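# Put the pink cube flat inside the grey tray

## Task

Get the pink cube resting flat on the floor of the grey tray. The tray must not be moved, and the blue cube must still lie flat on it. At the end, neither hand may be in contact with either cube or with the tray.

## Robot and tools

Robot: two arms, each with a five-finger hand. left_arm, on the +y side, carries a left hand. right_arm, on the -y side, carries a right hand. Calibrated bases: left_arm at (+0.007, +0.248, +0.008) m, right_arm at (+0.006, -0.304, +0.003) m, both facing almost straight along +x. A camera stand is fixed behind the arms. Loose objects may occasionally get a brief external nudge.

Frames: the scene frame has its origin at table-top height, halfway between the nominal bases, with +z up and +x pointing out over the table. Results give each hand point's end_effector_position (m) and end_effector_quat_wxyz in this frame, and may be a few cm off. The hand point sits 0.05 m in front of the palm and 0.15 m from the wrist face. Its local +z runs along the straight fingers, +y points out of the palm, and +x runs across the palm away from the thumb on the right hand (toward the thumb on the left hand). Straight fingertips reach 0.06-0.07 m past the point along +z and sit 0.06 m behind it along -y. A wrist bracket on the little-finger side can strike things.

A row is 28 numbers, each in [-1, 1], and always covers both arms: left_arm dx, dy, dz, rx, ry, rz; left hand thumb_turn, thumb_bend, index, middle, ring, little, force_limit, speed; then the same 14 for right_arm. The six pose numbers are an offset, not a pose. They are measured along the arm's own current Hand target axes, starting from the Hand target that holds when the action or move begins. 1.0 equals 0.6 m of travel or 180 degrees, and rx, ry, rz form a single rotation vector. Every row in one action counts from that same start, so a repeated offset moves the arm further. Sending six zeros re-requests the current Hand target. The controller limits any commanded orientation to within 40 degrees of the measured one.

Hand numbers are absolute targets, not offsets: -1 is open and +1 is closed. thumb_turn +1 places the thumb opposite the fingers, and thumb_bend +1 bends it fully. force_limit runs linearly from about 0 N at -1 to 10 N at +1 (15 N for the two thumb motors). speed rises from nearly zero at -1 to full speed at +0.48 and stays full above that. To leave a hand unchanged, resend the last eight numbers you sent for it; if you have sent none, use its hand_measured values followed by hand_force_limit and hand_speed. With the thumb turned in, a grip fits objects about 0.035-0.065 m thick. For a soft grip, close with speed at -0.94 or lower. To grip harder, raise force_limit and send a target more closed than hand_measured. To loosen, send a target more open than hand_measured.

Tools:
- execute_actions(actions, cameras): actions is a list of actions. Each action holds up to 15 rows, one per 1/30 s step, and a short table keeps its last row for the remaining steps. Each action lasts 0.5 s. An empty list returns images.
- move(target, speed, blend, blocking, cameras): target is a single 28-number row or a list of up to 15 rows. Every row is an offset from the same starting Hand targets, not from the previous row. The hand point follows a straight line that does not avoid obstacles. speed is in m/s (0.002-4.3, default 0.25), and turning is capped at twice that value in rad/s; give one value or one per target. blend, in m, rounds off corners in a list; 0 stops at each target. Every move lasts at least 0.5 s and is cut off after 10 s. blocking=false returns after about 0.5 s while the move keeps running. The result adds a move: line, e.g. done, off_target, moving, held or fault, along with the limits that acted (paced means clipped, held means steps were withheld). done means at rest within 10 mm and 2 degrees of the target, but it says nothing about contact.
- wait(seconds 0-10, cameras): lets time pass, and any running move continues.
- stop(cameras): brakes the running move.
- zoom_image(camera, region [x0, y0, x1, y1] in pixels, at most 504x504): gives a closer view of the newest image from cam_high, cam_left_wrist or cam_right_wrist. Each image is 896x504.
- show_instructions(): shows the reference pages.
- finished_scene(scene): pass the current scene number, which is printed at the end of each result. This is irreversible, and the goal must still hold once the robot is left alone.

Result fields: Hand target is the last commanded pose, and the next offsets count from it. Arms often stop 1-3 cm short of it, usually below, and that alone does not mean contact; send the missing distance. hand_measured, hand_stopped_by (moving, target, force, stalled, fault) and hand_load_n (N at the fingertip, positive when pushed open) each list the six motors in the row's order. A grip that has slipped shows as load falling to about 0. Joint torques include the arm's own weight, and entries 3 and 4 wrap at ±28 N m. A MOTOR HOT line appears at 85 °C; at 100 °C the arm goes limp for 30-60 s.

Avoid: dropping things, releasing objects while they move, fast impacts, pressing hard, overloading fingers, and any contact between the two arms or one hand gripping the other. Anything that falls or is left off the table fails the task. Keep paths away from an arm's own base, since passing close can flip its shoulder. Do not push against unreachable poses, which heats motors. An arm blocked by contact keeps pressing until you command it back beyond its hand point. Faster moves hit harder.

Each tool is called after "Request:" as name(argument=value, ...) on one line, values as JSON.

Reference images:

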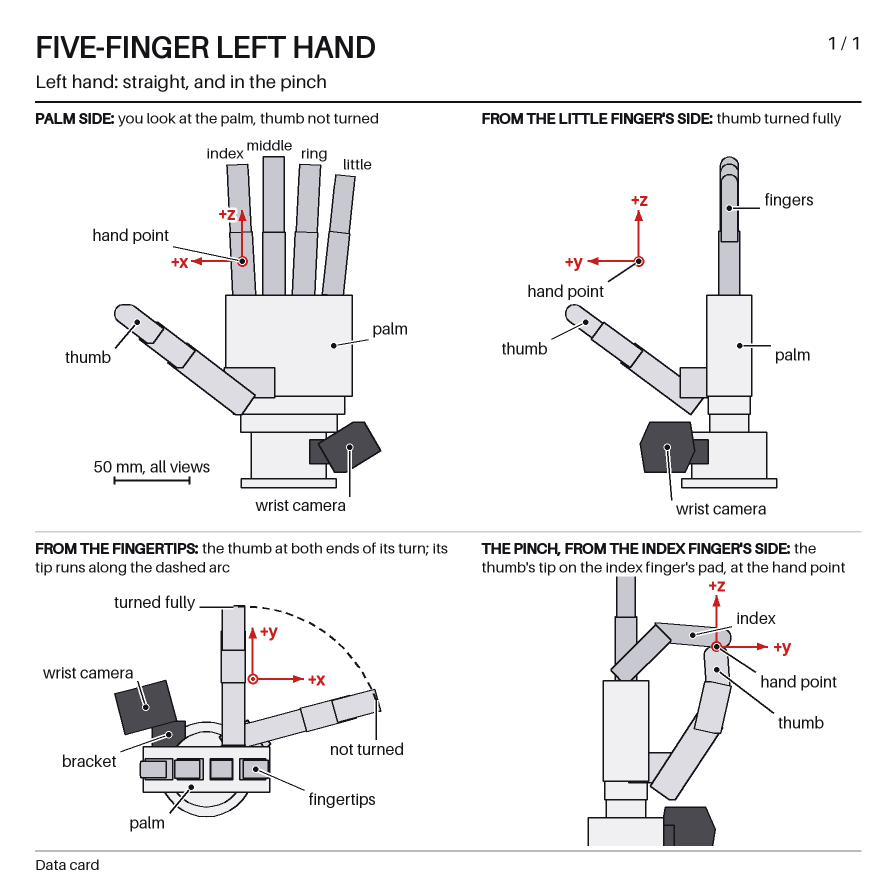

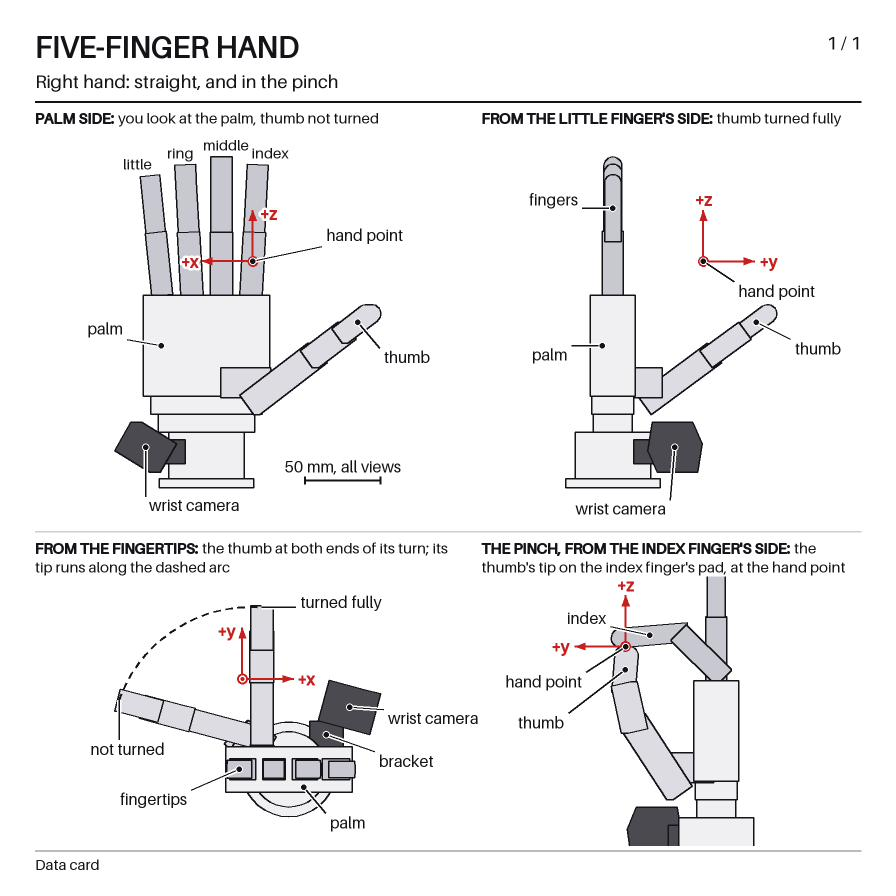

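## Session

Request:
execute_actions(actions=[])

Request:
zoom_image(camera="cam_high", region=[400, 300, 650, 500])

Scene clock: 0.00 s.
left_arm: end_effector_position=(+0.9643, -0.1311, +0.1337) hand_measured=(-1.000, -1.000, -1.000, -1.000, -1.000, -1.000) hand_load_n=(+0.0, +0.0, +0.0, +0.0, +0.0, +0.0) hand_stopped_by=(target, target, target, target, target, target) hand_force_limit=0.00 hand_speed=-0.80 end_effector_quat_wxyz=(+0.635, +0.371, +0.664, -0.138) | right_arm: end_effector_position=(+0.2669, -0.4143, +0.3598) hand_measured=(-1.000, -1.000, -1.000, -1.000, -1.000, -1.000) hand_load_n=(+0.0, +0.0, +0.0, +0.0, +0.0, +0.0) hand_stopped_by=(target, target, target, target, target, target) hand_force_limit=0.00 hand_speed=-0.80 end_effector_quat_wxyz=(+0.241, +0.887, +0.071, +0.388)
Joint positions: left_arm=[-0.406 2.609 2.387 0.056 0.344 1.923] | right_arm=[0.166 0.541 0.88 -1.069 0.51 -1.794]
Joint velocities: within noise
Joint torques (N m): no reading
Heat: left arm: hottest wrist roll 30 °C; right arm: hottest wrist pitch 29 °C.
Hand target: left_arm +0.9673, -0.1322, +0.1429; +0.643, +0.370, +0.657, -0.137 | right_arm +0.2683, -0.4141, +0.3746; +0.240, +0.881, +0.066, +0.402

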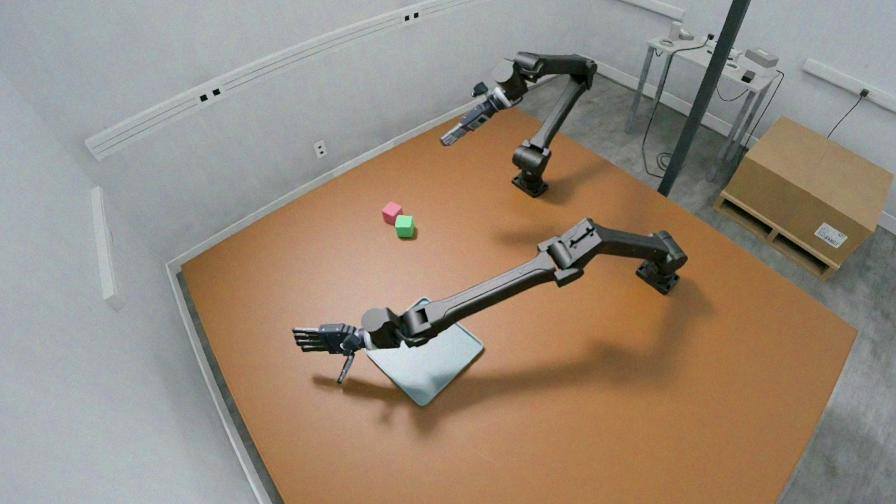

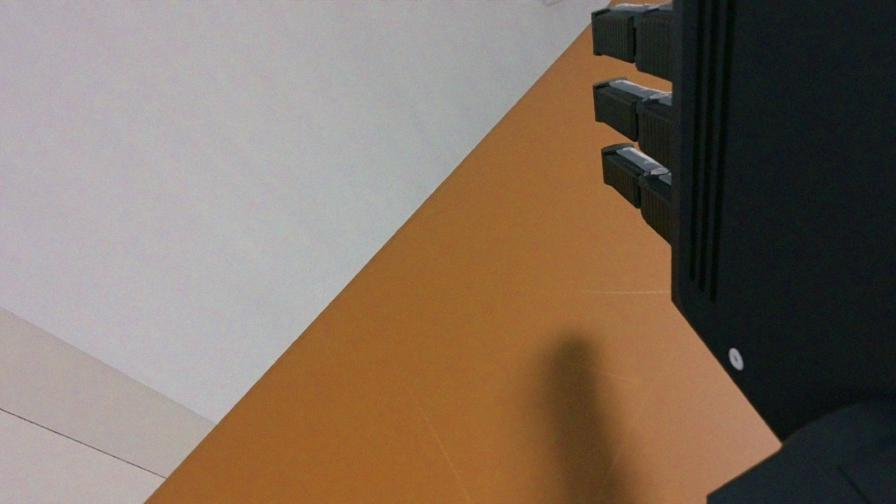

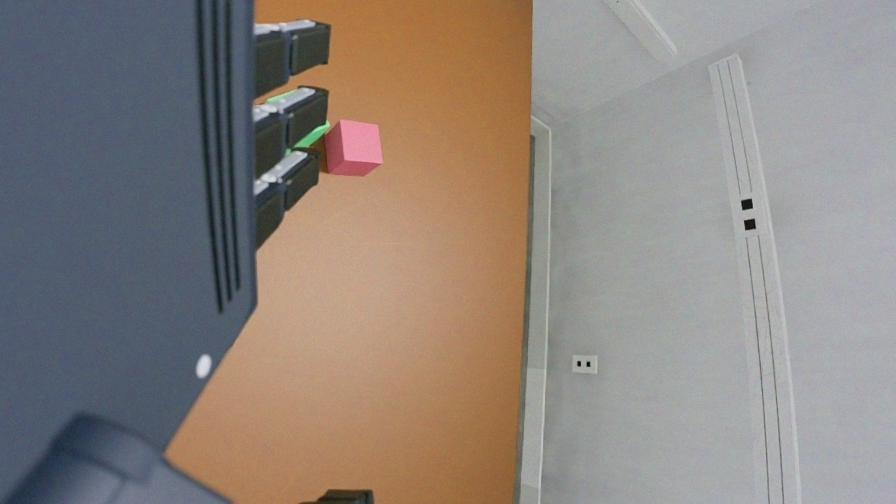

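Scaled by 2.016 from the camera's 896x504 image, which has a finer 1280x720 frame.

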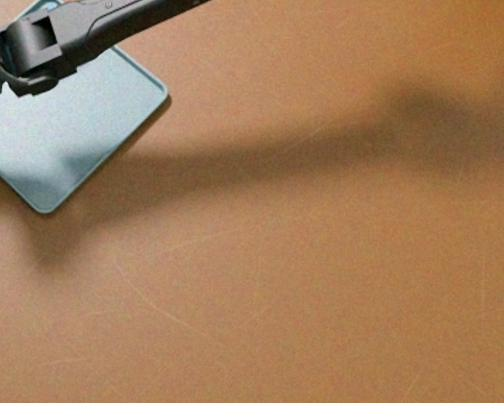

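Request:
zoom_image(camera="cam_high", region=[360, 185, 440, 250])

Request:
zoom_image(camera="cam_high", region=[280, 280, 500, 420])

Scaled by 6.300 from the camera's 896x504 image, which has a finer 1280x720 frame.

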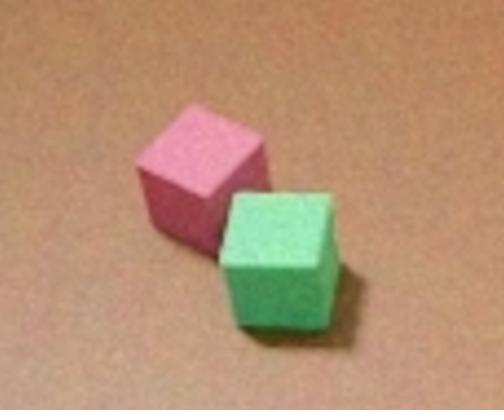

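Scaled by 2.291 from the camera's 896x504 image, which has a finer 1280x720 frame.

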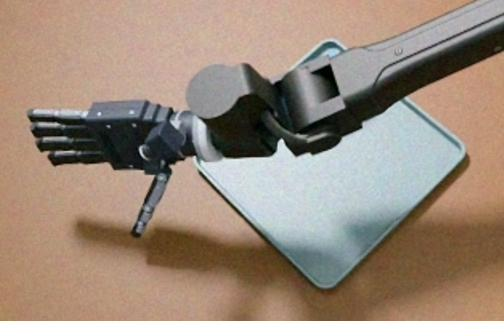

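Request:
move(target=[[-0.1505,0.0286,-0.1176,0,0,0,-1,-1,-1,-1,-1,-1,0,-0.8,-0.0113,-0.0082,0.0981,0.0294,-0.0298,0.1052,1,-0.8,-0.85,-0.85,-1,-1,0,0.2],[-0.009,0.1397,-0.977,-0.142,0.0444,-0.0206,-1,-1,-1,-1,-1,-1,0,-0.8,-0.0567,-0.0408,0.4905,0.1472,-0.1488,0.5262,1,-0.8,-0.85,-0.85,-1,-1,0,0.2]], speed=0.35, blend=0.05, cameras=["all"])

Request:
zoom_image(camera="cam_high", region=[340, 150, 460, 260])

Request:
zoom_image(camera="cam_high", region=[350, 280, 510, 420])

Scene clock: 29.57 s.
left_arm: end_effector_position=(+0.5883, +0.3040, +0.2465) hand_measured=(-1.000, -1.000, -1.000, -1.000, -1.000, -1.000) hand_load_n=(+0.0, +0.0, +0.0, +0.0, +0.0, +0.0) hand_stopped_by=(target, target, target, target, target, target) hand_force_limit=0.00 hand_speed=-0.80 end_effector_quat_wxyz=(+0.652, +0.206, +0.730, +0.013) | right_arm: end_effector_position=(+0.4431, -0.4941, +0.1508) hand_measured=(+1.000, -0.800, -0.850, -0.850, -1.000, -1.000) hand_load_n=(+0.0, +0.0, +0.0, +0.0, +0.0, +0.0) hand_stopped_by=(target, target, target, target, target, target) hand_force_limit=0.00 hand_speed=0.20 end_effector_quat_wxyz=(-0.300, +0.740, -0.567, +0.201)
Joint positions: left_arm=[0.073 1.335 0.709 0.465 0.356 1.921] | right_arm=[-0.604 1.452 1.135 -0.752 -0.57 -0.714]
Joint torques (N m): left_arm=[0.62 -11.63 6.5 2.02 0.18 0.03] | right_arm=[1.61 -8.7 13.22 2.1 -0.48 0.06]
Heat: left arm: hottest shoulder 33 °C; right arm: hottest elbow 32 °C.
Hand target: left_arm +0.5864, +0.3075, +0.2528; +0.657, +0.206, +0.725, +0.017 | right_arm +0.4654, -0.5119, +0.1746; -0.304, +0.733, -0.562, +0.233
Off the commanded pose: left_arm 0.008 m, 1 deg | right_arm 0.037 m, 4 deg.
move: off_target (right_arm)

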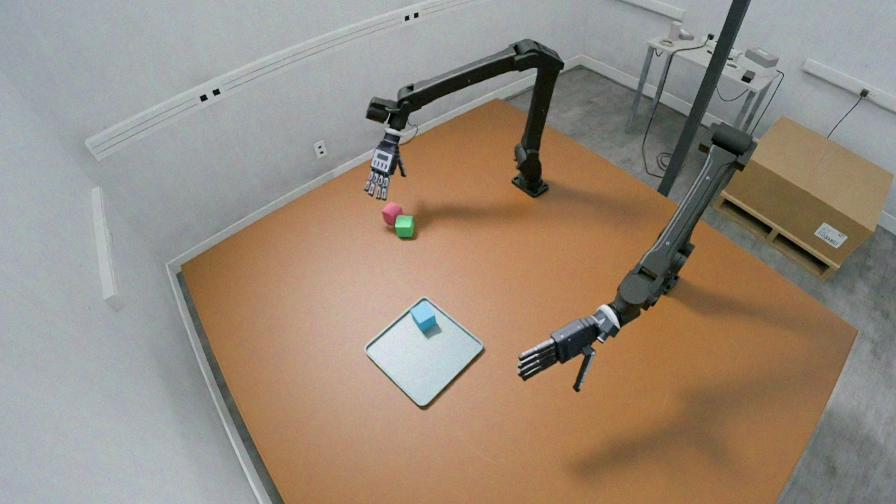

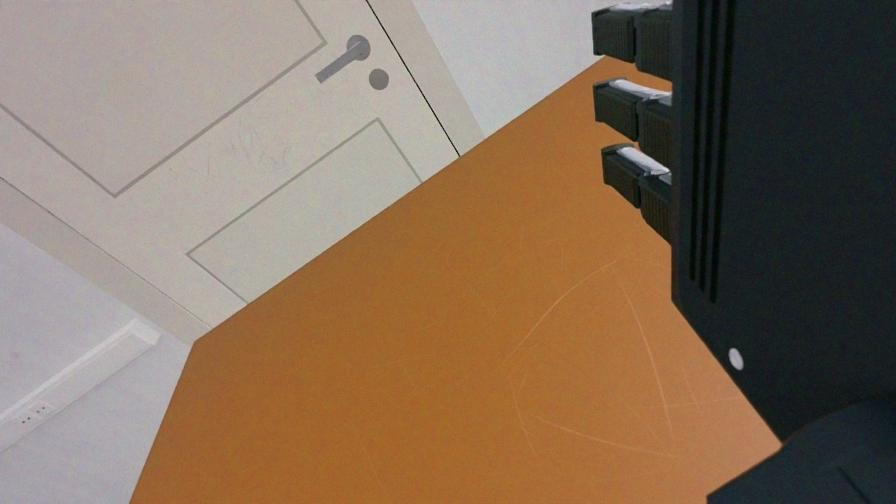

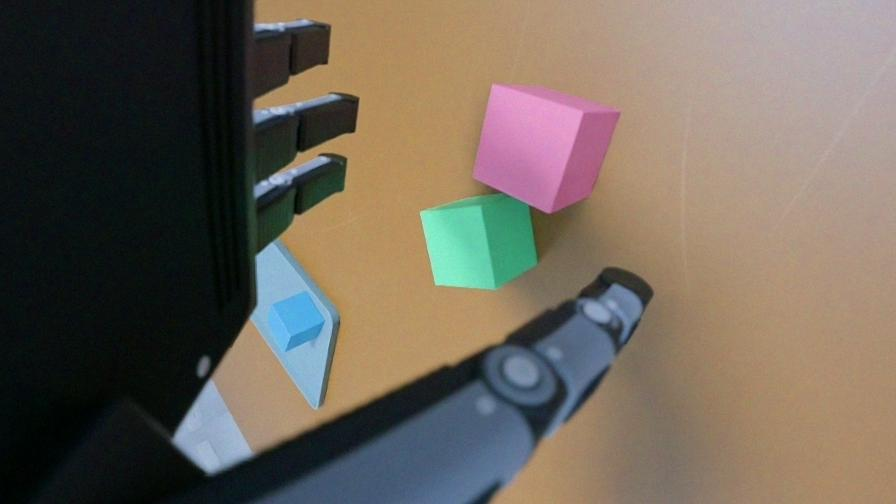

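Scaled by 4.200 from the camera's 896x504 image, which has a finer 1280x720 frame.

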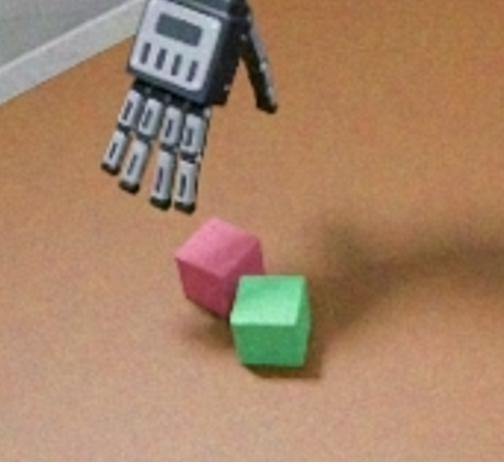

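Scaled by 3.150 from the camera's 896x504 image, which has a finer 1280x720 frame.

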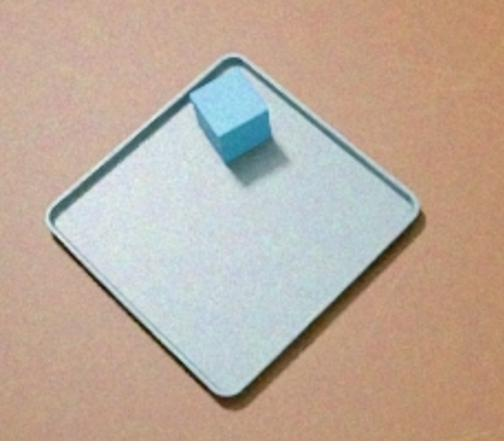

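Request:
move(target=[0,0,0,0,0,0,-1,-1,-1,-1,-1,-1,0,-0.8,0,0.0496,0.0684,0,0,0,1,-0.8,-0.85,-0.85,-1,-1,0,0.2], speed=0.15, cameras=["cam_high","cam_right_wrist"])

Request:
zoom_image(camera="cam_high", region=[350, 160, 440, 240])

Scene clock: 35.20 s.
left_arm: end_effector_position=(+0.5883, +0.3040, +0.2465) hand_measured=(-1.000, -1.000, -1.000, -1.000, -1.000, -1.000) hand_load_n=(+0.0, +0.0, +0.0, +0.0, +0.0, +0.0) hand_stopped_by=(target, target, target, target, target, target) hand_force_limit=0.00 hand_speed=-0.80 end_effector_quat_wxyz=(+0.652, +0.206, +0.730, +0.013) | right_arm: end_effector_position=(+0.4694, -0.5118, +0.1314) hand_measured=(+1.000, -0.800, -0.850, -0.850, -1.000, -1.000) hand_load_n=(+0.0, +0.0, +0.0, +0.0, +0.0, +0.0) hand_stopped_by=(target, target, target, target, target, target) hand_force_limit=0.00 hand_speed=0.20 end_effector_quat_wxyz=(-0.303, +0.735, -0.559, +0.235)
Joint positions: left_arm=[0.073 1.335 0.709 0.465 0.356 1.921] | right_arm=[-0.604 1.508 1.127 -0.612 -0.567 -0.699]
Joint torques (N m): left_arm=[0.62 -11.63 6.52 2 0.18 0.03] | right_arm=[2.55 -9.11 7.6 2.26 -0.25 0.04]
Heat: left arm: hottest shoulder 33 °C; right arm: hottest elbow 33 °C.
Hand target: left_arm +0.5864, +0.3075, +0.2528; +0.657, +0.206, +0.725, +0.017 | right_arm +0.4733, -0.5099, +0.1248; -0.304, +0.733, -0.562, +0.234
Off the commanded pose: left_arm 0.008 m, 1 deg | right_arm 0.008 m, 0 deg.
move: done
Images, in order (width x height): cam_high 896x504, cam_right_wrist 896x504.

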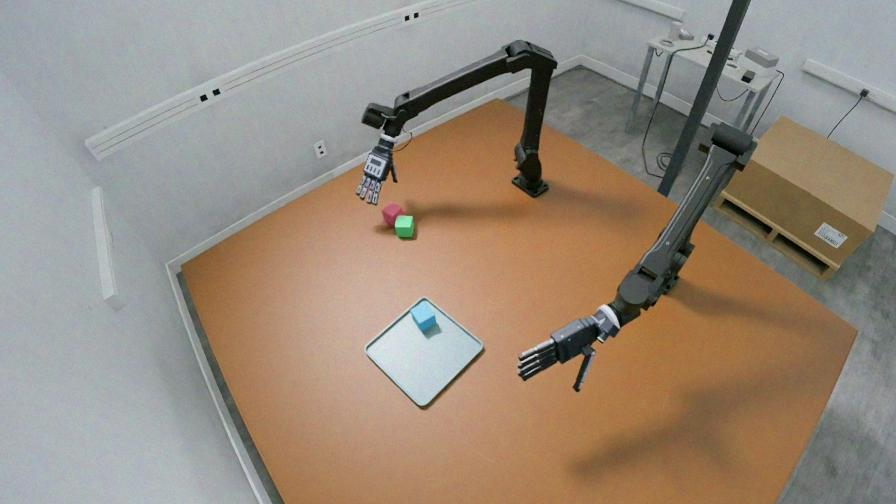

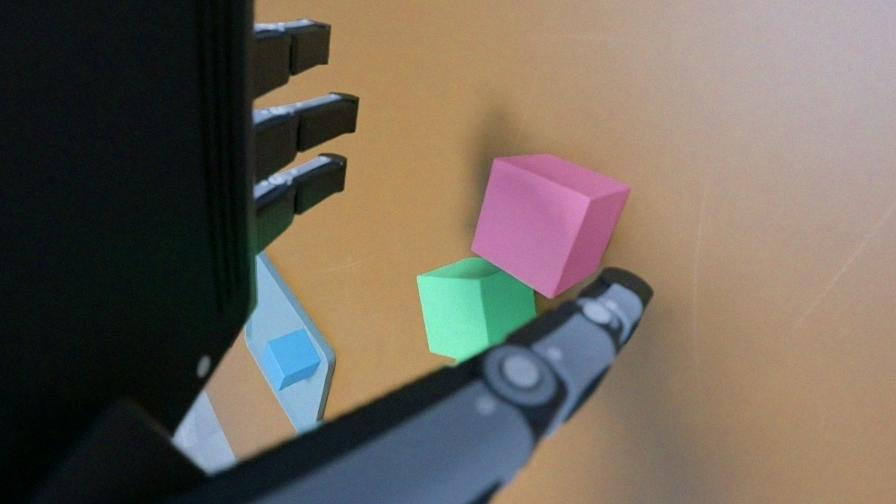

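Scaled by 5.600 from the camera's 896x504 image, which has a finer 1280x720 frame.

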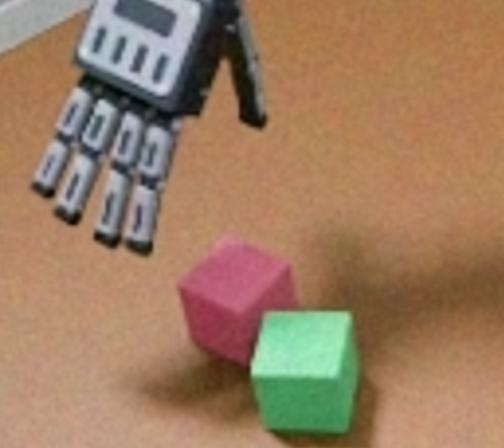

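Request:
move(target=[0,0,0,0,0,0,-1,-1,-1,-1,-1,-1,0,-0.8,-0.02,0.0212,0.073,0,0,0,1,-0.8,-0.85,-0.85,-1,-1,0,0.2], speed=0.15, cameras=["cam_high","cam_right_wrist"])

Request:
zoom_image(camera="cam_high", region=[350, 160, 440, 240])

Scene clock: 44.40 s.
left_arm: end_effector_position=(+0.5883, +0.3040, +0.2465) hand_measured=(-1.000, -1.000, -1.000, -1.000, -1.000, -1.000) hand_load_n=(+0.0, +0.0, +0.0, +0.0, +0.0, +0.0) hand_stopped_by=(target, target, target, target, target, target) hand_force_limit=0.00 hand_speed=-0.80 end_effector_quat_wxyz=(+0.652, +0.206, +0.730, +0.013) | right_arm: end_effector_position=(+0.4874, -0.4950, +0.0899) hand_measured=(+1.000, -0.800, -0.850, -0.850, -1.000, -1.000) hand_load_n=(+0.0, +0.0, +0.0, +0.0, +0.0, +0.0) hand_stopped_by=(target, target, target, target, target, target) hand_force_limit=0.00 hand_speed=0.20 end_effector_quat_wxyz=(-0.302, +0.735, -0.560, +0.233)
Joint positions: left_arm=[0.073 1.335 0.709 0.465 0.356 1.921] | right_arm=[-0.552 1.57 1.077 -0.477 -0.538 -0.649]
Joint torques (N m): left_arm=[0.56 -11.63 6.52 2 0.18 0.03] | right_arm=[2.67 -9.88 7.3 2.3 -0.22 0.06]
Heat: left arm: hottest shoulder 33 °C; right arm: hottest elbow 33 °C.
Hand target: left_arm +0.5864, +0.3075, +0.2528; +0.657, +0.206, +0.725, +0.017 | right_arm +0.4913, -0.4926, +0.0847; -0.304, +0.733, -0.562, +0.233
Off the commanded pose: left_arm 0.008 m, 1 deg | right_arm 0.007 m, 0 deg.
move: done
Images, in order (width x height): cam_high 896x504, cam_right_wrist 896x504.

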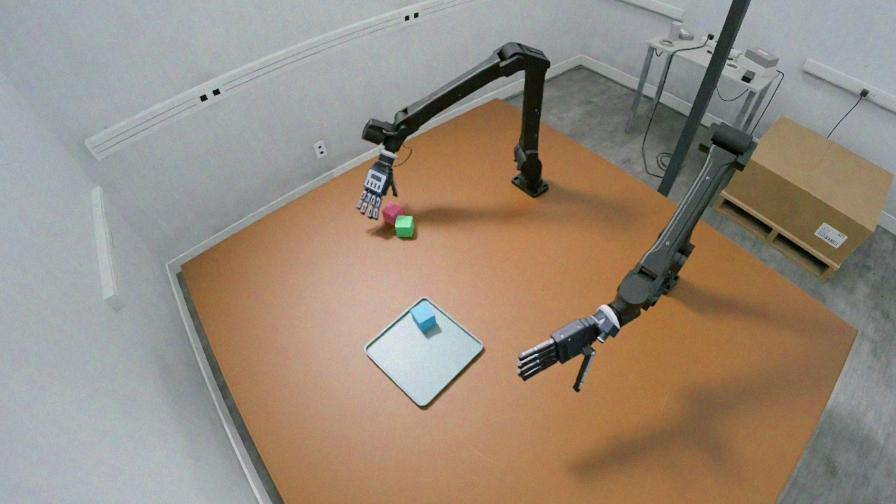

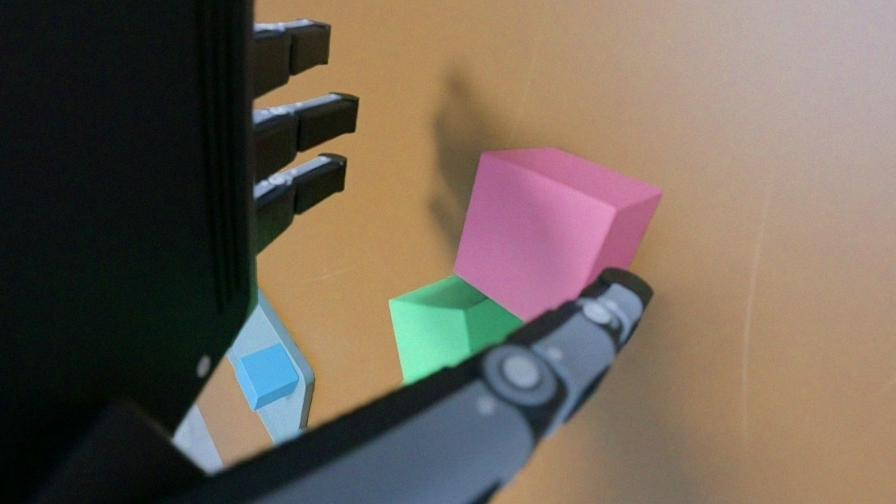

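Scaled by 5.600 from the camera's 896x504 image, which has a finer 1280x720 frame.

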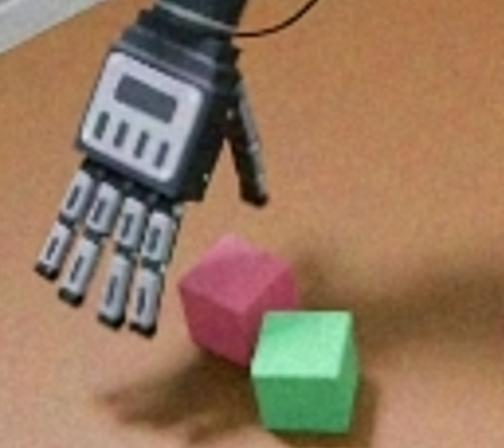

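Request:
move(target=[0,0,0,0,0,0,-1,-1,-1,-1,-1,-1,0,-0.8,-0.012,0.0295,0.0295,0,0,0,1,-0.8,-0.85,-0.85,-1,-1,0,0.2], speed=0.1, cameras=["cam_high","cam_right_wrist"])

Request:
zoom_image(camera="cam_high", region=[350, 160, 440, 240])

Scene clock: 55.73 s.
left_arm: end_effector_position=(+0.5883, +0.3040, +0.2465) hand_measured=(-1.000, -1.000, -1.000, -1.000, -1.000, -1.000) hand_load_n=(+0.0, +0.0, +0.0, +0.0, +0.0, +0.0) hand_stopped_by=(target, target, target, target, target, target) hand_force_limit=0.00 hand_speed=-0.80 end_effector_quat_wxyz=(+0.652, +0.206, +0.730, +0.013) | right_arm: end_effector_position=(+0.4861, -0.4907, +0.0673) hand_measured=(+1.000, -0.800, -0.850, -0.850, -1.000, -1.000) hand_load_n=(+0.0, +0.0, +0.0, +0.0, +0.0, +0.0) hand_stopped_by=(target, target, target, target, target, target) hand_force_limit=0.00 hand_speed=0.20 end_effector_quat_wxyz=(-0.302, +0.734, -0.560, +0.237)
Joint positions: left_arm=[0.073 1.335 0.709 0.465 0.356 1.921] | right_arm=[-0.546 1.589 1.03 -0.4 -0.532 -0.639]
Joint torques (N m): left_arm=[0.62 -11.63 6.52 2.02 0.18 0.03] | right_arm=[2.73 -9.41 6.87 2.29 -0.22 0.05]
Heat: left arm: hottest shoulder 33 °C; right arm: hottest elbow 33 °C.
Hand target: left_arm +0.5864, +0.3075, +0.2528; +0.657, +0.206, +0.725, +0.017 | right_arm +0.4894, -0.4858, +0.0597; -0.304, +0.733, -0.562, +0.234
Off the commanded pose: left_arm 0.008 m, 1 deg | right_arm 0.010 m, 0 deg.
move: done
Images, in order (width x height): cam_high 896x504, cam_right_wrist 896x504.

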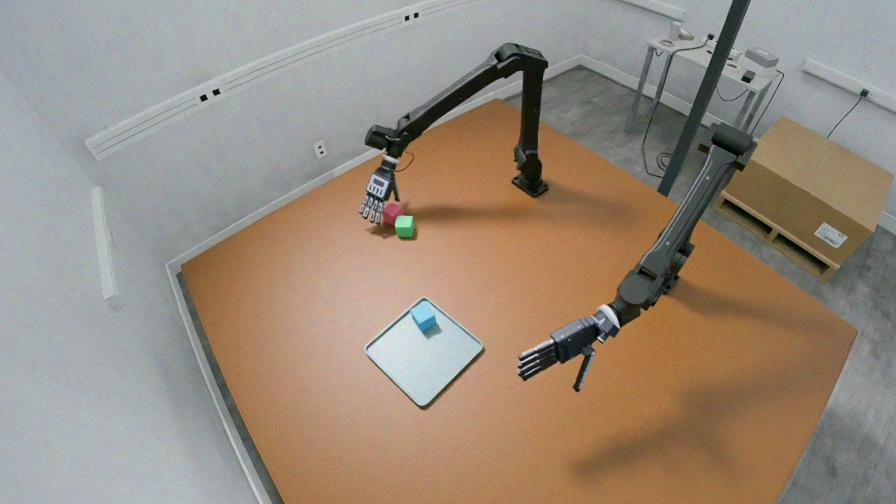

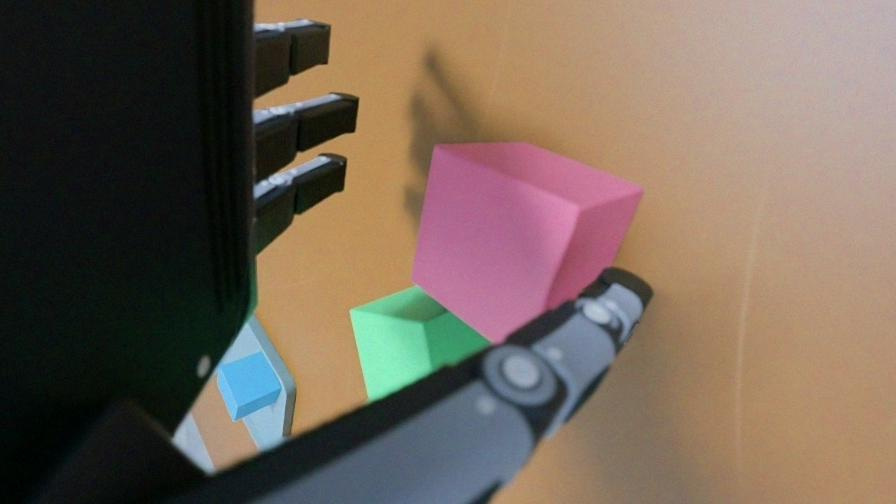

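Scaled by 5.600 from the camera's 896x504 image, which has a finer 1280x720 frame.

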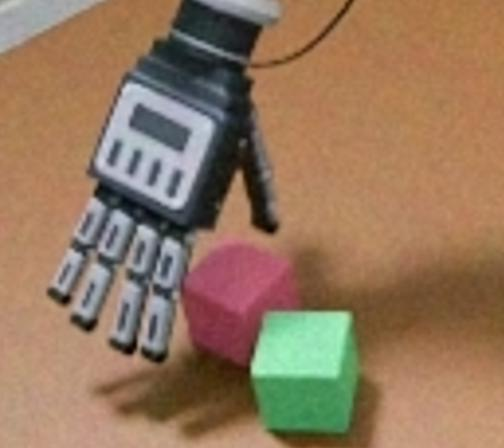

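Request:
move(target=[0,0,0,0,0,0,-1,-1,-1,-1,-1,-1,0,-0.8,-0.0133,0.0189,0.0189,0,0,0,1,-0.8,-0.85,-0.85,-1,-1,0,0.2], speed=0.1, cameras=["cam_high","cam_right_wrist"])

Request:
zoom_image(camera="cam_high", region=[350, 160, 440, 240])

Scene clock: 65.63 s.
left_arm: end_effector_position=(+0.5883, +0.3040, +0.2465) hand_measured=(-1.000, -1.000, -1.000, -1.000, -1.000, -1.000) hand_load_n=(+0.0, +0.0, +0.0, +0.0, +0.0, +0.0) hand_stopped_by=(target, target, target, target, target, target) hand_force_limit=0.00 hand_speed=-0.80 end_effector_quat_wxyz=(+0.652, +0.206, +0.730, +0.013) | right_arm: end_effector_position=(+0.4848, -0.4830, +0.0518) hand_measured=(+1.000, -0.800, -0.850, -0.850, -1.000, -1.000) hand_load_n=(+0.0, +0.0, +0.0, +0.0, +0.0, +0.0) hand_stopped_by=(target, target, target, target, target, target) hand_force_limit=0.00 hand_speed=0.20 end_effector_quat_wxyz=(-0.302, +0.734, -0.560, +0.237)
Joint positions: left_arm=[0.073 1.335 0.709 0.465 0.356 1.921] | right_arm=[-0.533 1.6 0.994 -0.345 -0.525 -0.627]
Joint torques (N m): left_arm=[0.56 -11.63 6.52 2 0.18 0.03] | right_arm=[3.02 -9.11 6.61 2.32 -0.21 0.06]
Heat: left arm: hottest shoulder 33 °C; right arm: hottest elbow 33 °C.
Hand target: left_arm +0.5864, +0.3075, +0.2528; +0.657, +0.206, +0.725, +0.017 | right_arm +0.4874, -0.4781, +0.0435; -0.304, +0.733, -0.562, +0.233
Off the commanded pose: left_arm 0.008 m, 1 deg | right_arm 0.010 m, 1 deg.
move: done
Images, in order (width x height): cam_high 896x504, cam_right_wrist 896x504.

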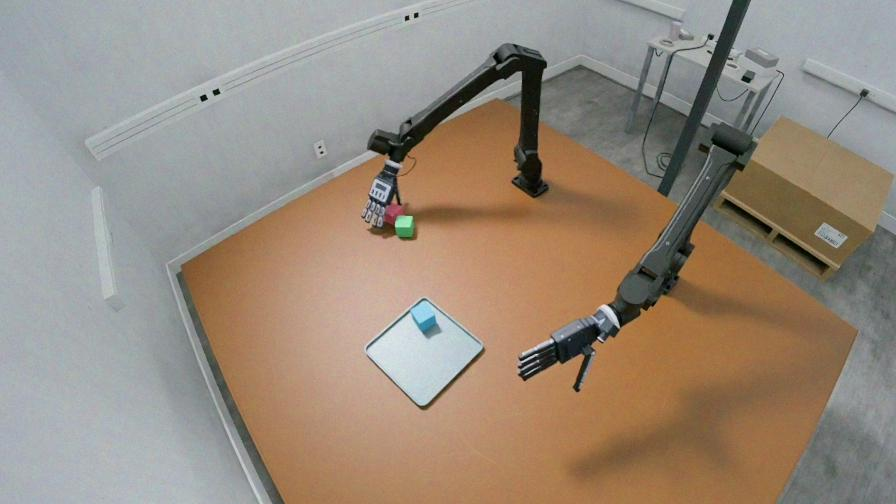

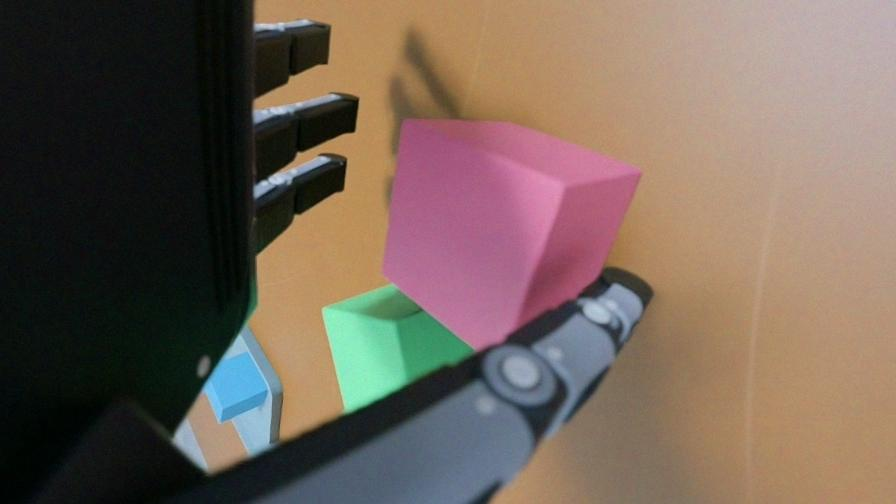

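Scaled by 5.600 from the camera's 896x504 image, which has a finer 1280x720 frame.

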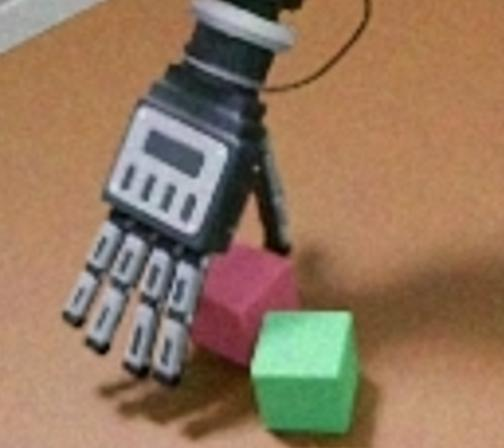

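Request:
move(target=[0,0,0,0,0,0,-1,-1,-1,-1,-1,-1,0,-0.8,0,0.0189,0.0189,0,0,0,1,-0.75,-0.85,-0.85,-1,-1,0,0.2], speed=0.08, cameras=["cam_high","cam_right_wrist"])

Request:
zoom_image(camera="cam_high", region=[350, 160, 440, 240])

Scene clock: 69.10 s.
left_arm: end_effector_position=(+0.5883, +0.3040, +0.2465) hand_measured=(-1.000, -1.000, -1.000, -1.000, -1.000, -1.000) hand_load_n=(+0.0, +0.0, +0.0, +0.0, +0.0, +0.0) hand_stopped_by=(target, target, target, target, target, target) hand_force_limit=0.00 hand_speed=-0.80 end_effector_quat_wxyz=(+0.652, +0.206, +0.730, +0.013) | right_arm: end_effector_position=(+0.4849, -0.4830, +0.0352) hand_measured=(+1.000, -0.750, -0.850, -0.850, -1.000, -1.000) hand_load_n=(+0.0, +0.5, +0.0, +0.0, +0.0, +0.0) hand_stopped_by=(target, target, target, target, target, target) hand_force_limit=0.00 hand_speed=0.20 end_effector_quat_wxyz=(-0.302, +0.734, -0.560, +0.237)
Joint positions: left_arm=[0.073 1.335 0.709 0.465 0.356 1.921] | right_arm=[-0.533 1.629 0.976 -0.301 -0.525 -0.627]
Joint torques (N m): left_arm=[0.62 -11.63 6.5 2 0.18 0.03] | right_arm=[2.78 -9.52 6.46 2.33 -0.2 0.03]
Heat: left arm: hottest shoulder 33 °C; right arm: hottest elbow 33 °C.
Hand target: left_arm +0.5864, +0.3075, +0.2528; +0.657, +0.206, +0.725, +0.017 | right_arm +0.4874, -0.4780, +0.0276; -0.304, +0.733, -0.562, +0.233
Off the commanded pose: left_arm 0.008 m, 1 deg | right_arm 0.009 m, 0 deg.
move: done
Images, in order (width x height): cam_high 896x504, cam_right_wrist 896x504.

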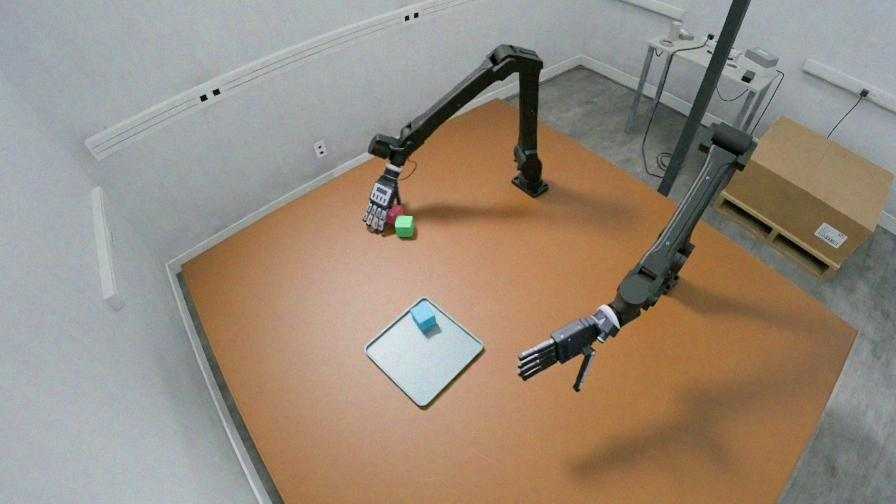

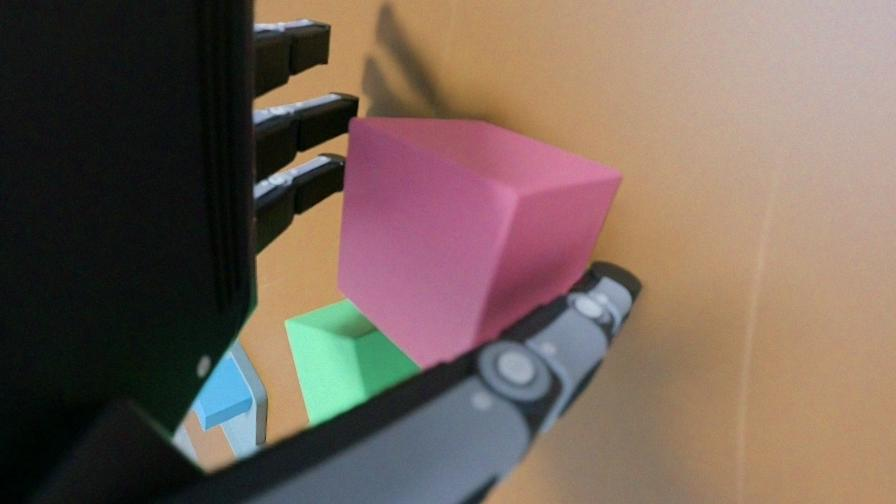

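Scaled by 5.600 from the camera's 896x504 image, which has a finer 1280x720 frame.

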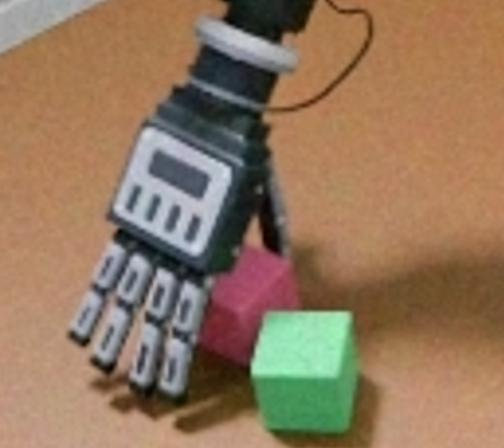

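Request:
move(target=[0,0,0,0,0,0,-1,-1,-1,-1,-1,-1,0,-0.8,0,0,0,0,0,0,1,-0.1,0,0,-1,-1,-0.4,-0.8], speed=0.05, cameras=["cam_high","cam_right_wrist"])

Request:
zoom_image(camera="cam_high", region=[350, 160, 440, 240])

Scene clock: 73.17 s.
left_arm: end_effector_position=(+0.5883, +0.3040, +0.2465) hand_measured=(-1.000, -1.000, -1.000, -1.000, -1.000, -1.000) hand_load_n=(+0.0, +0.0, +0.0, +0.0, +0.0, +0.0) hand_stopped_by=(target, target, target, target, target, target) hand_force_limit=0.00 hand_speed=-0.80 end_effector_quat_wxyz=(+0.652, +0.206, +0.730, +0.013) | right_arm: end_effector_position=(+0.4866, -0.4831, +0.0359) hand_measured=(+1.000, -0.468, -0.280, -0.298, -1.000, -1.000) hand_load_n=(-1.0, +7.0, +5.5, +4.0, +0.0, +0.0) hand_stopped_by=(target, force, force, force, target, target) hand_force_limit=-0.40 hand_speed=-0.80 end_effector_quat_wxyz=(-0.303, +0.734, -0.559, +0.239)
Joint positions: left_arm=[0.073 1.335 0.709 0.465 0.356 1.921] | right_arm=[-0.531 1.629 0.976 -0.293 -0.524 -0.625]
Joint torques (N m): left_arm=[0.56 -11.63 6.5 2.02 0.18 0.03] | right_arm=[2.67 -9.35 6.48 2 -0.22 0.03]
Heat: left arm: hottest shoulder 33 °C; right arm: hottest elbow 33 °C.
Hand target: left_arm +0.5864, +0.3075, +0.2528; +0.657, +0.206, +0.725, +0.017 | right_arm +0.4874, -0.4779, +0.0276; -0.304, +0.733, -0.562, +0.233
Off the commanded pose: left_arm 0.008 m, 1 deg | right_arm 0.010 m, 1 deg.
move: done
Images, in order (width x height): cam_high 896x504, cam_right_wrist 896x504.

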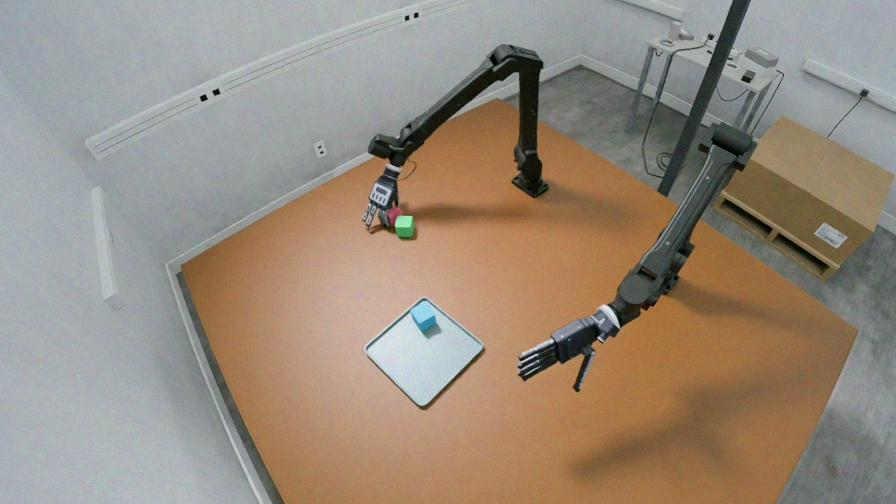

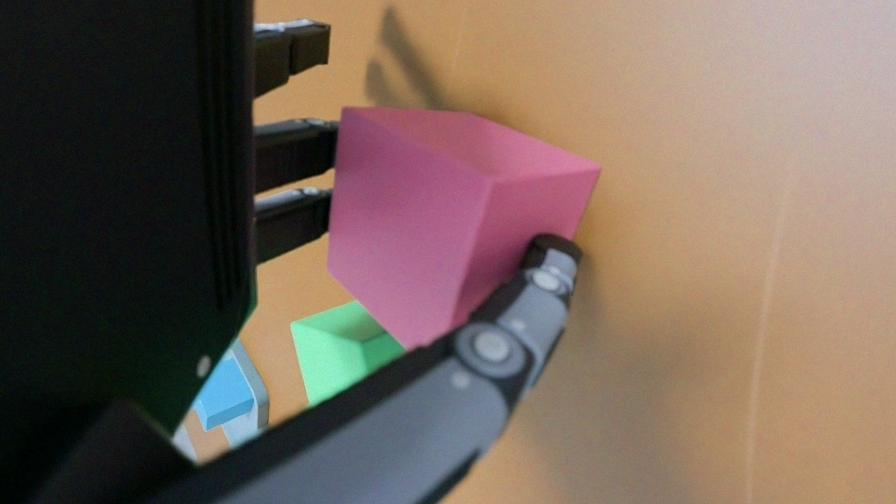

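Scaled by 5.600 from the camera's 896x504 image, which has a finer 1280x720 frame.

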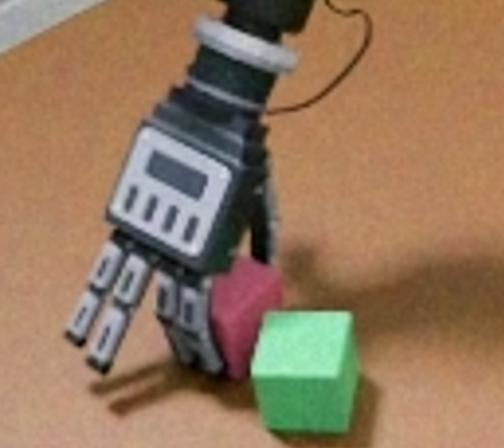

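Request:
move(target=[0,0,0,0,0,0,-1,-1,-1,-1,-1,-1,0,-0.8,0,-0.165,-0.165,0,0,0,1,-0.1,0,0,-1,-1,-0.4,-0.8], speed=0.12, cameras=["cam_high","cam_right_wrist"])

Scene clock: 83.53 s.
left_arm: end_effector_position=(+0.5883, +0.3040, +0.2465) hand_measured=(-1.000, -1.000, -1.000, -1.000, -1.000, -1.000) hand_load_n=(+0.0, +0.0, +0.0, +0.0, +0.0, +0.0) hand_stopped_by=(target, target, target, target, target, target) hand_force_limit=0.00 hand_speed=-0.80 end_effector_quat_wxyz=(+0.652, +0.206, +0.730, +0.013) | right_arm: end_effector_position=(+0.4660, -0.4713, +0.1279) hand_measured=(+1.000, -0.468, -0.280, -0.298, -1.000, -1.000) hand_load_n=(-0.5, +7.5, +5.5, +4.0, +0.0, +0.0) hand_stopped_by=(target, force, force, force, target, target) hand_force_limit=-0.40 hand_speed=-0.80 end_effector_quat_wxyz=(-0.297, +0.736, -0.575, +0.200)
Joint positions: left_arm=[0.073 1.335 0.709 0.465 0.356 1.921] | right_arm=[-0.531 1.486 1.106 -0.651 -0.523 -0.625]
Joint torques (N m): left_arm=[0.56 -11.58 6.52 2 0.18 0.03] | right_arm=[2.55 -11.87 13.52 1.07 -0.33 0.03]
Heat: left arm: hottest shoulder 33 °C; right arm: hottest elbow 33 °C.
Hand target: left_arm +0.5864, +0.3075, +0.2528; +0.657, +0.206, +0.725, +0.017 | right_arm +0.4873, -0.4780, +0.1676; -0.304, +0.733, -0.562, +0.233
Off the commanded pose: left_arm 0.008 m, 1 deg | right_arm 0.046 m, 4 deg.
move: off_target (right_arm)
Images, in order (width x height): cam_high 896x504, cam_right_wrist 896x504.

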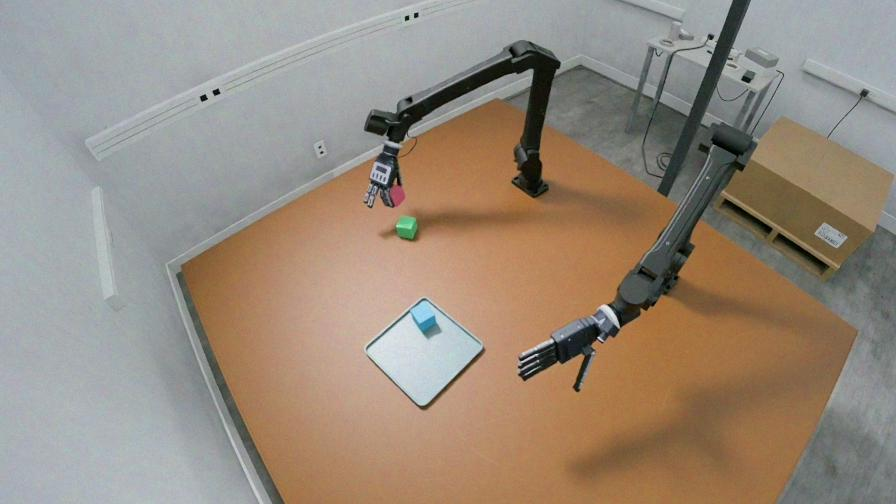

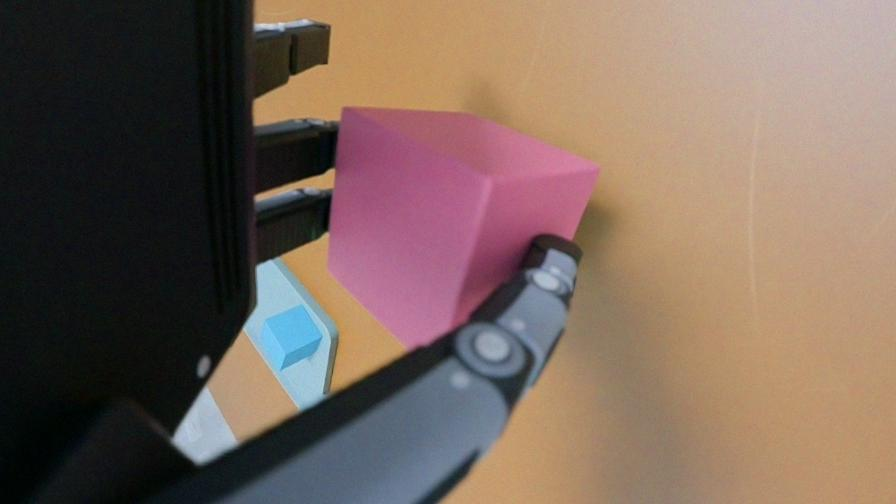

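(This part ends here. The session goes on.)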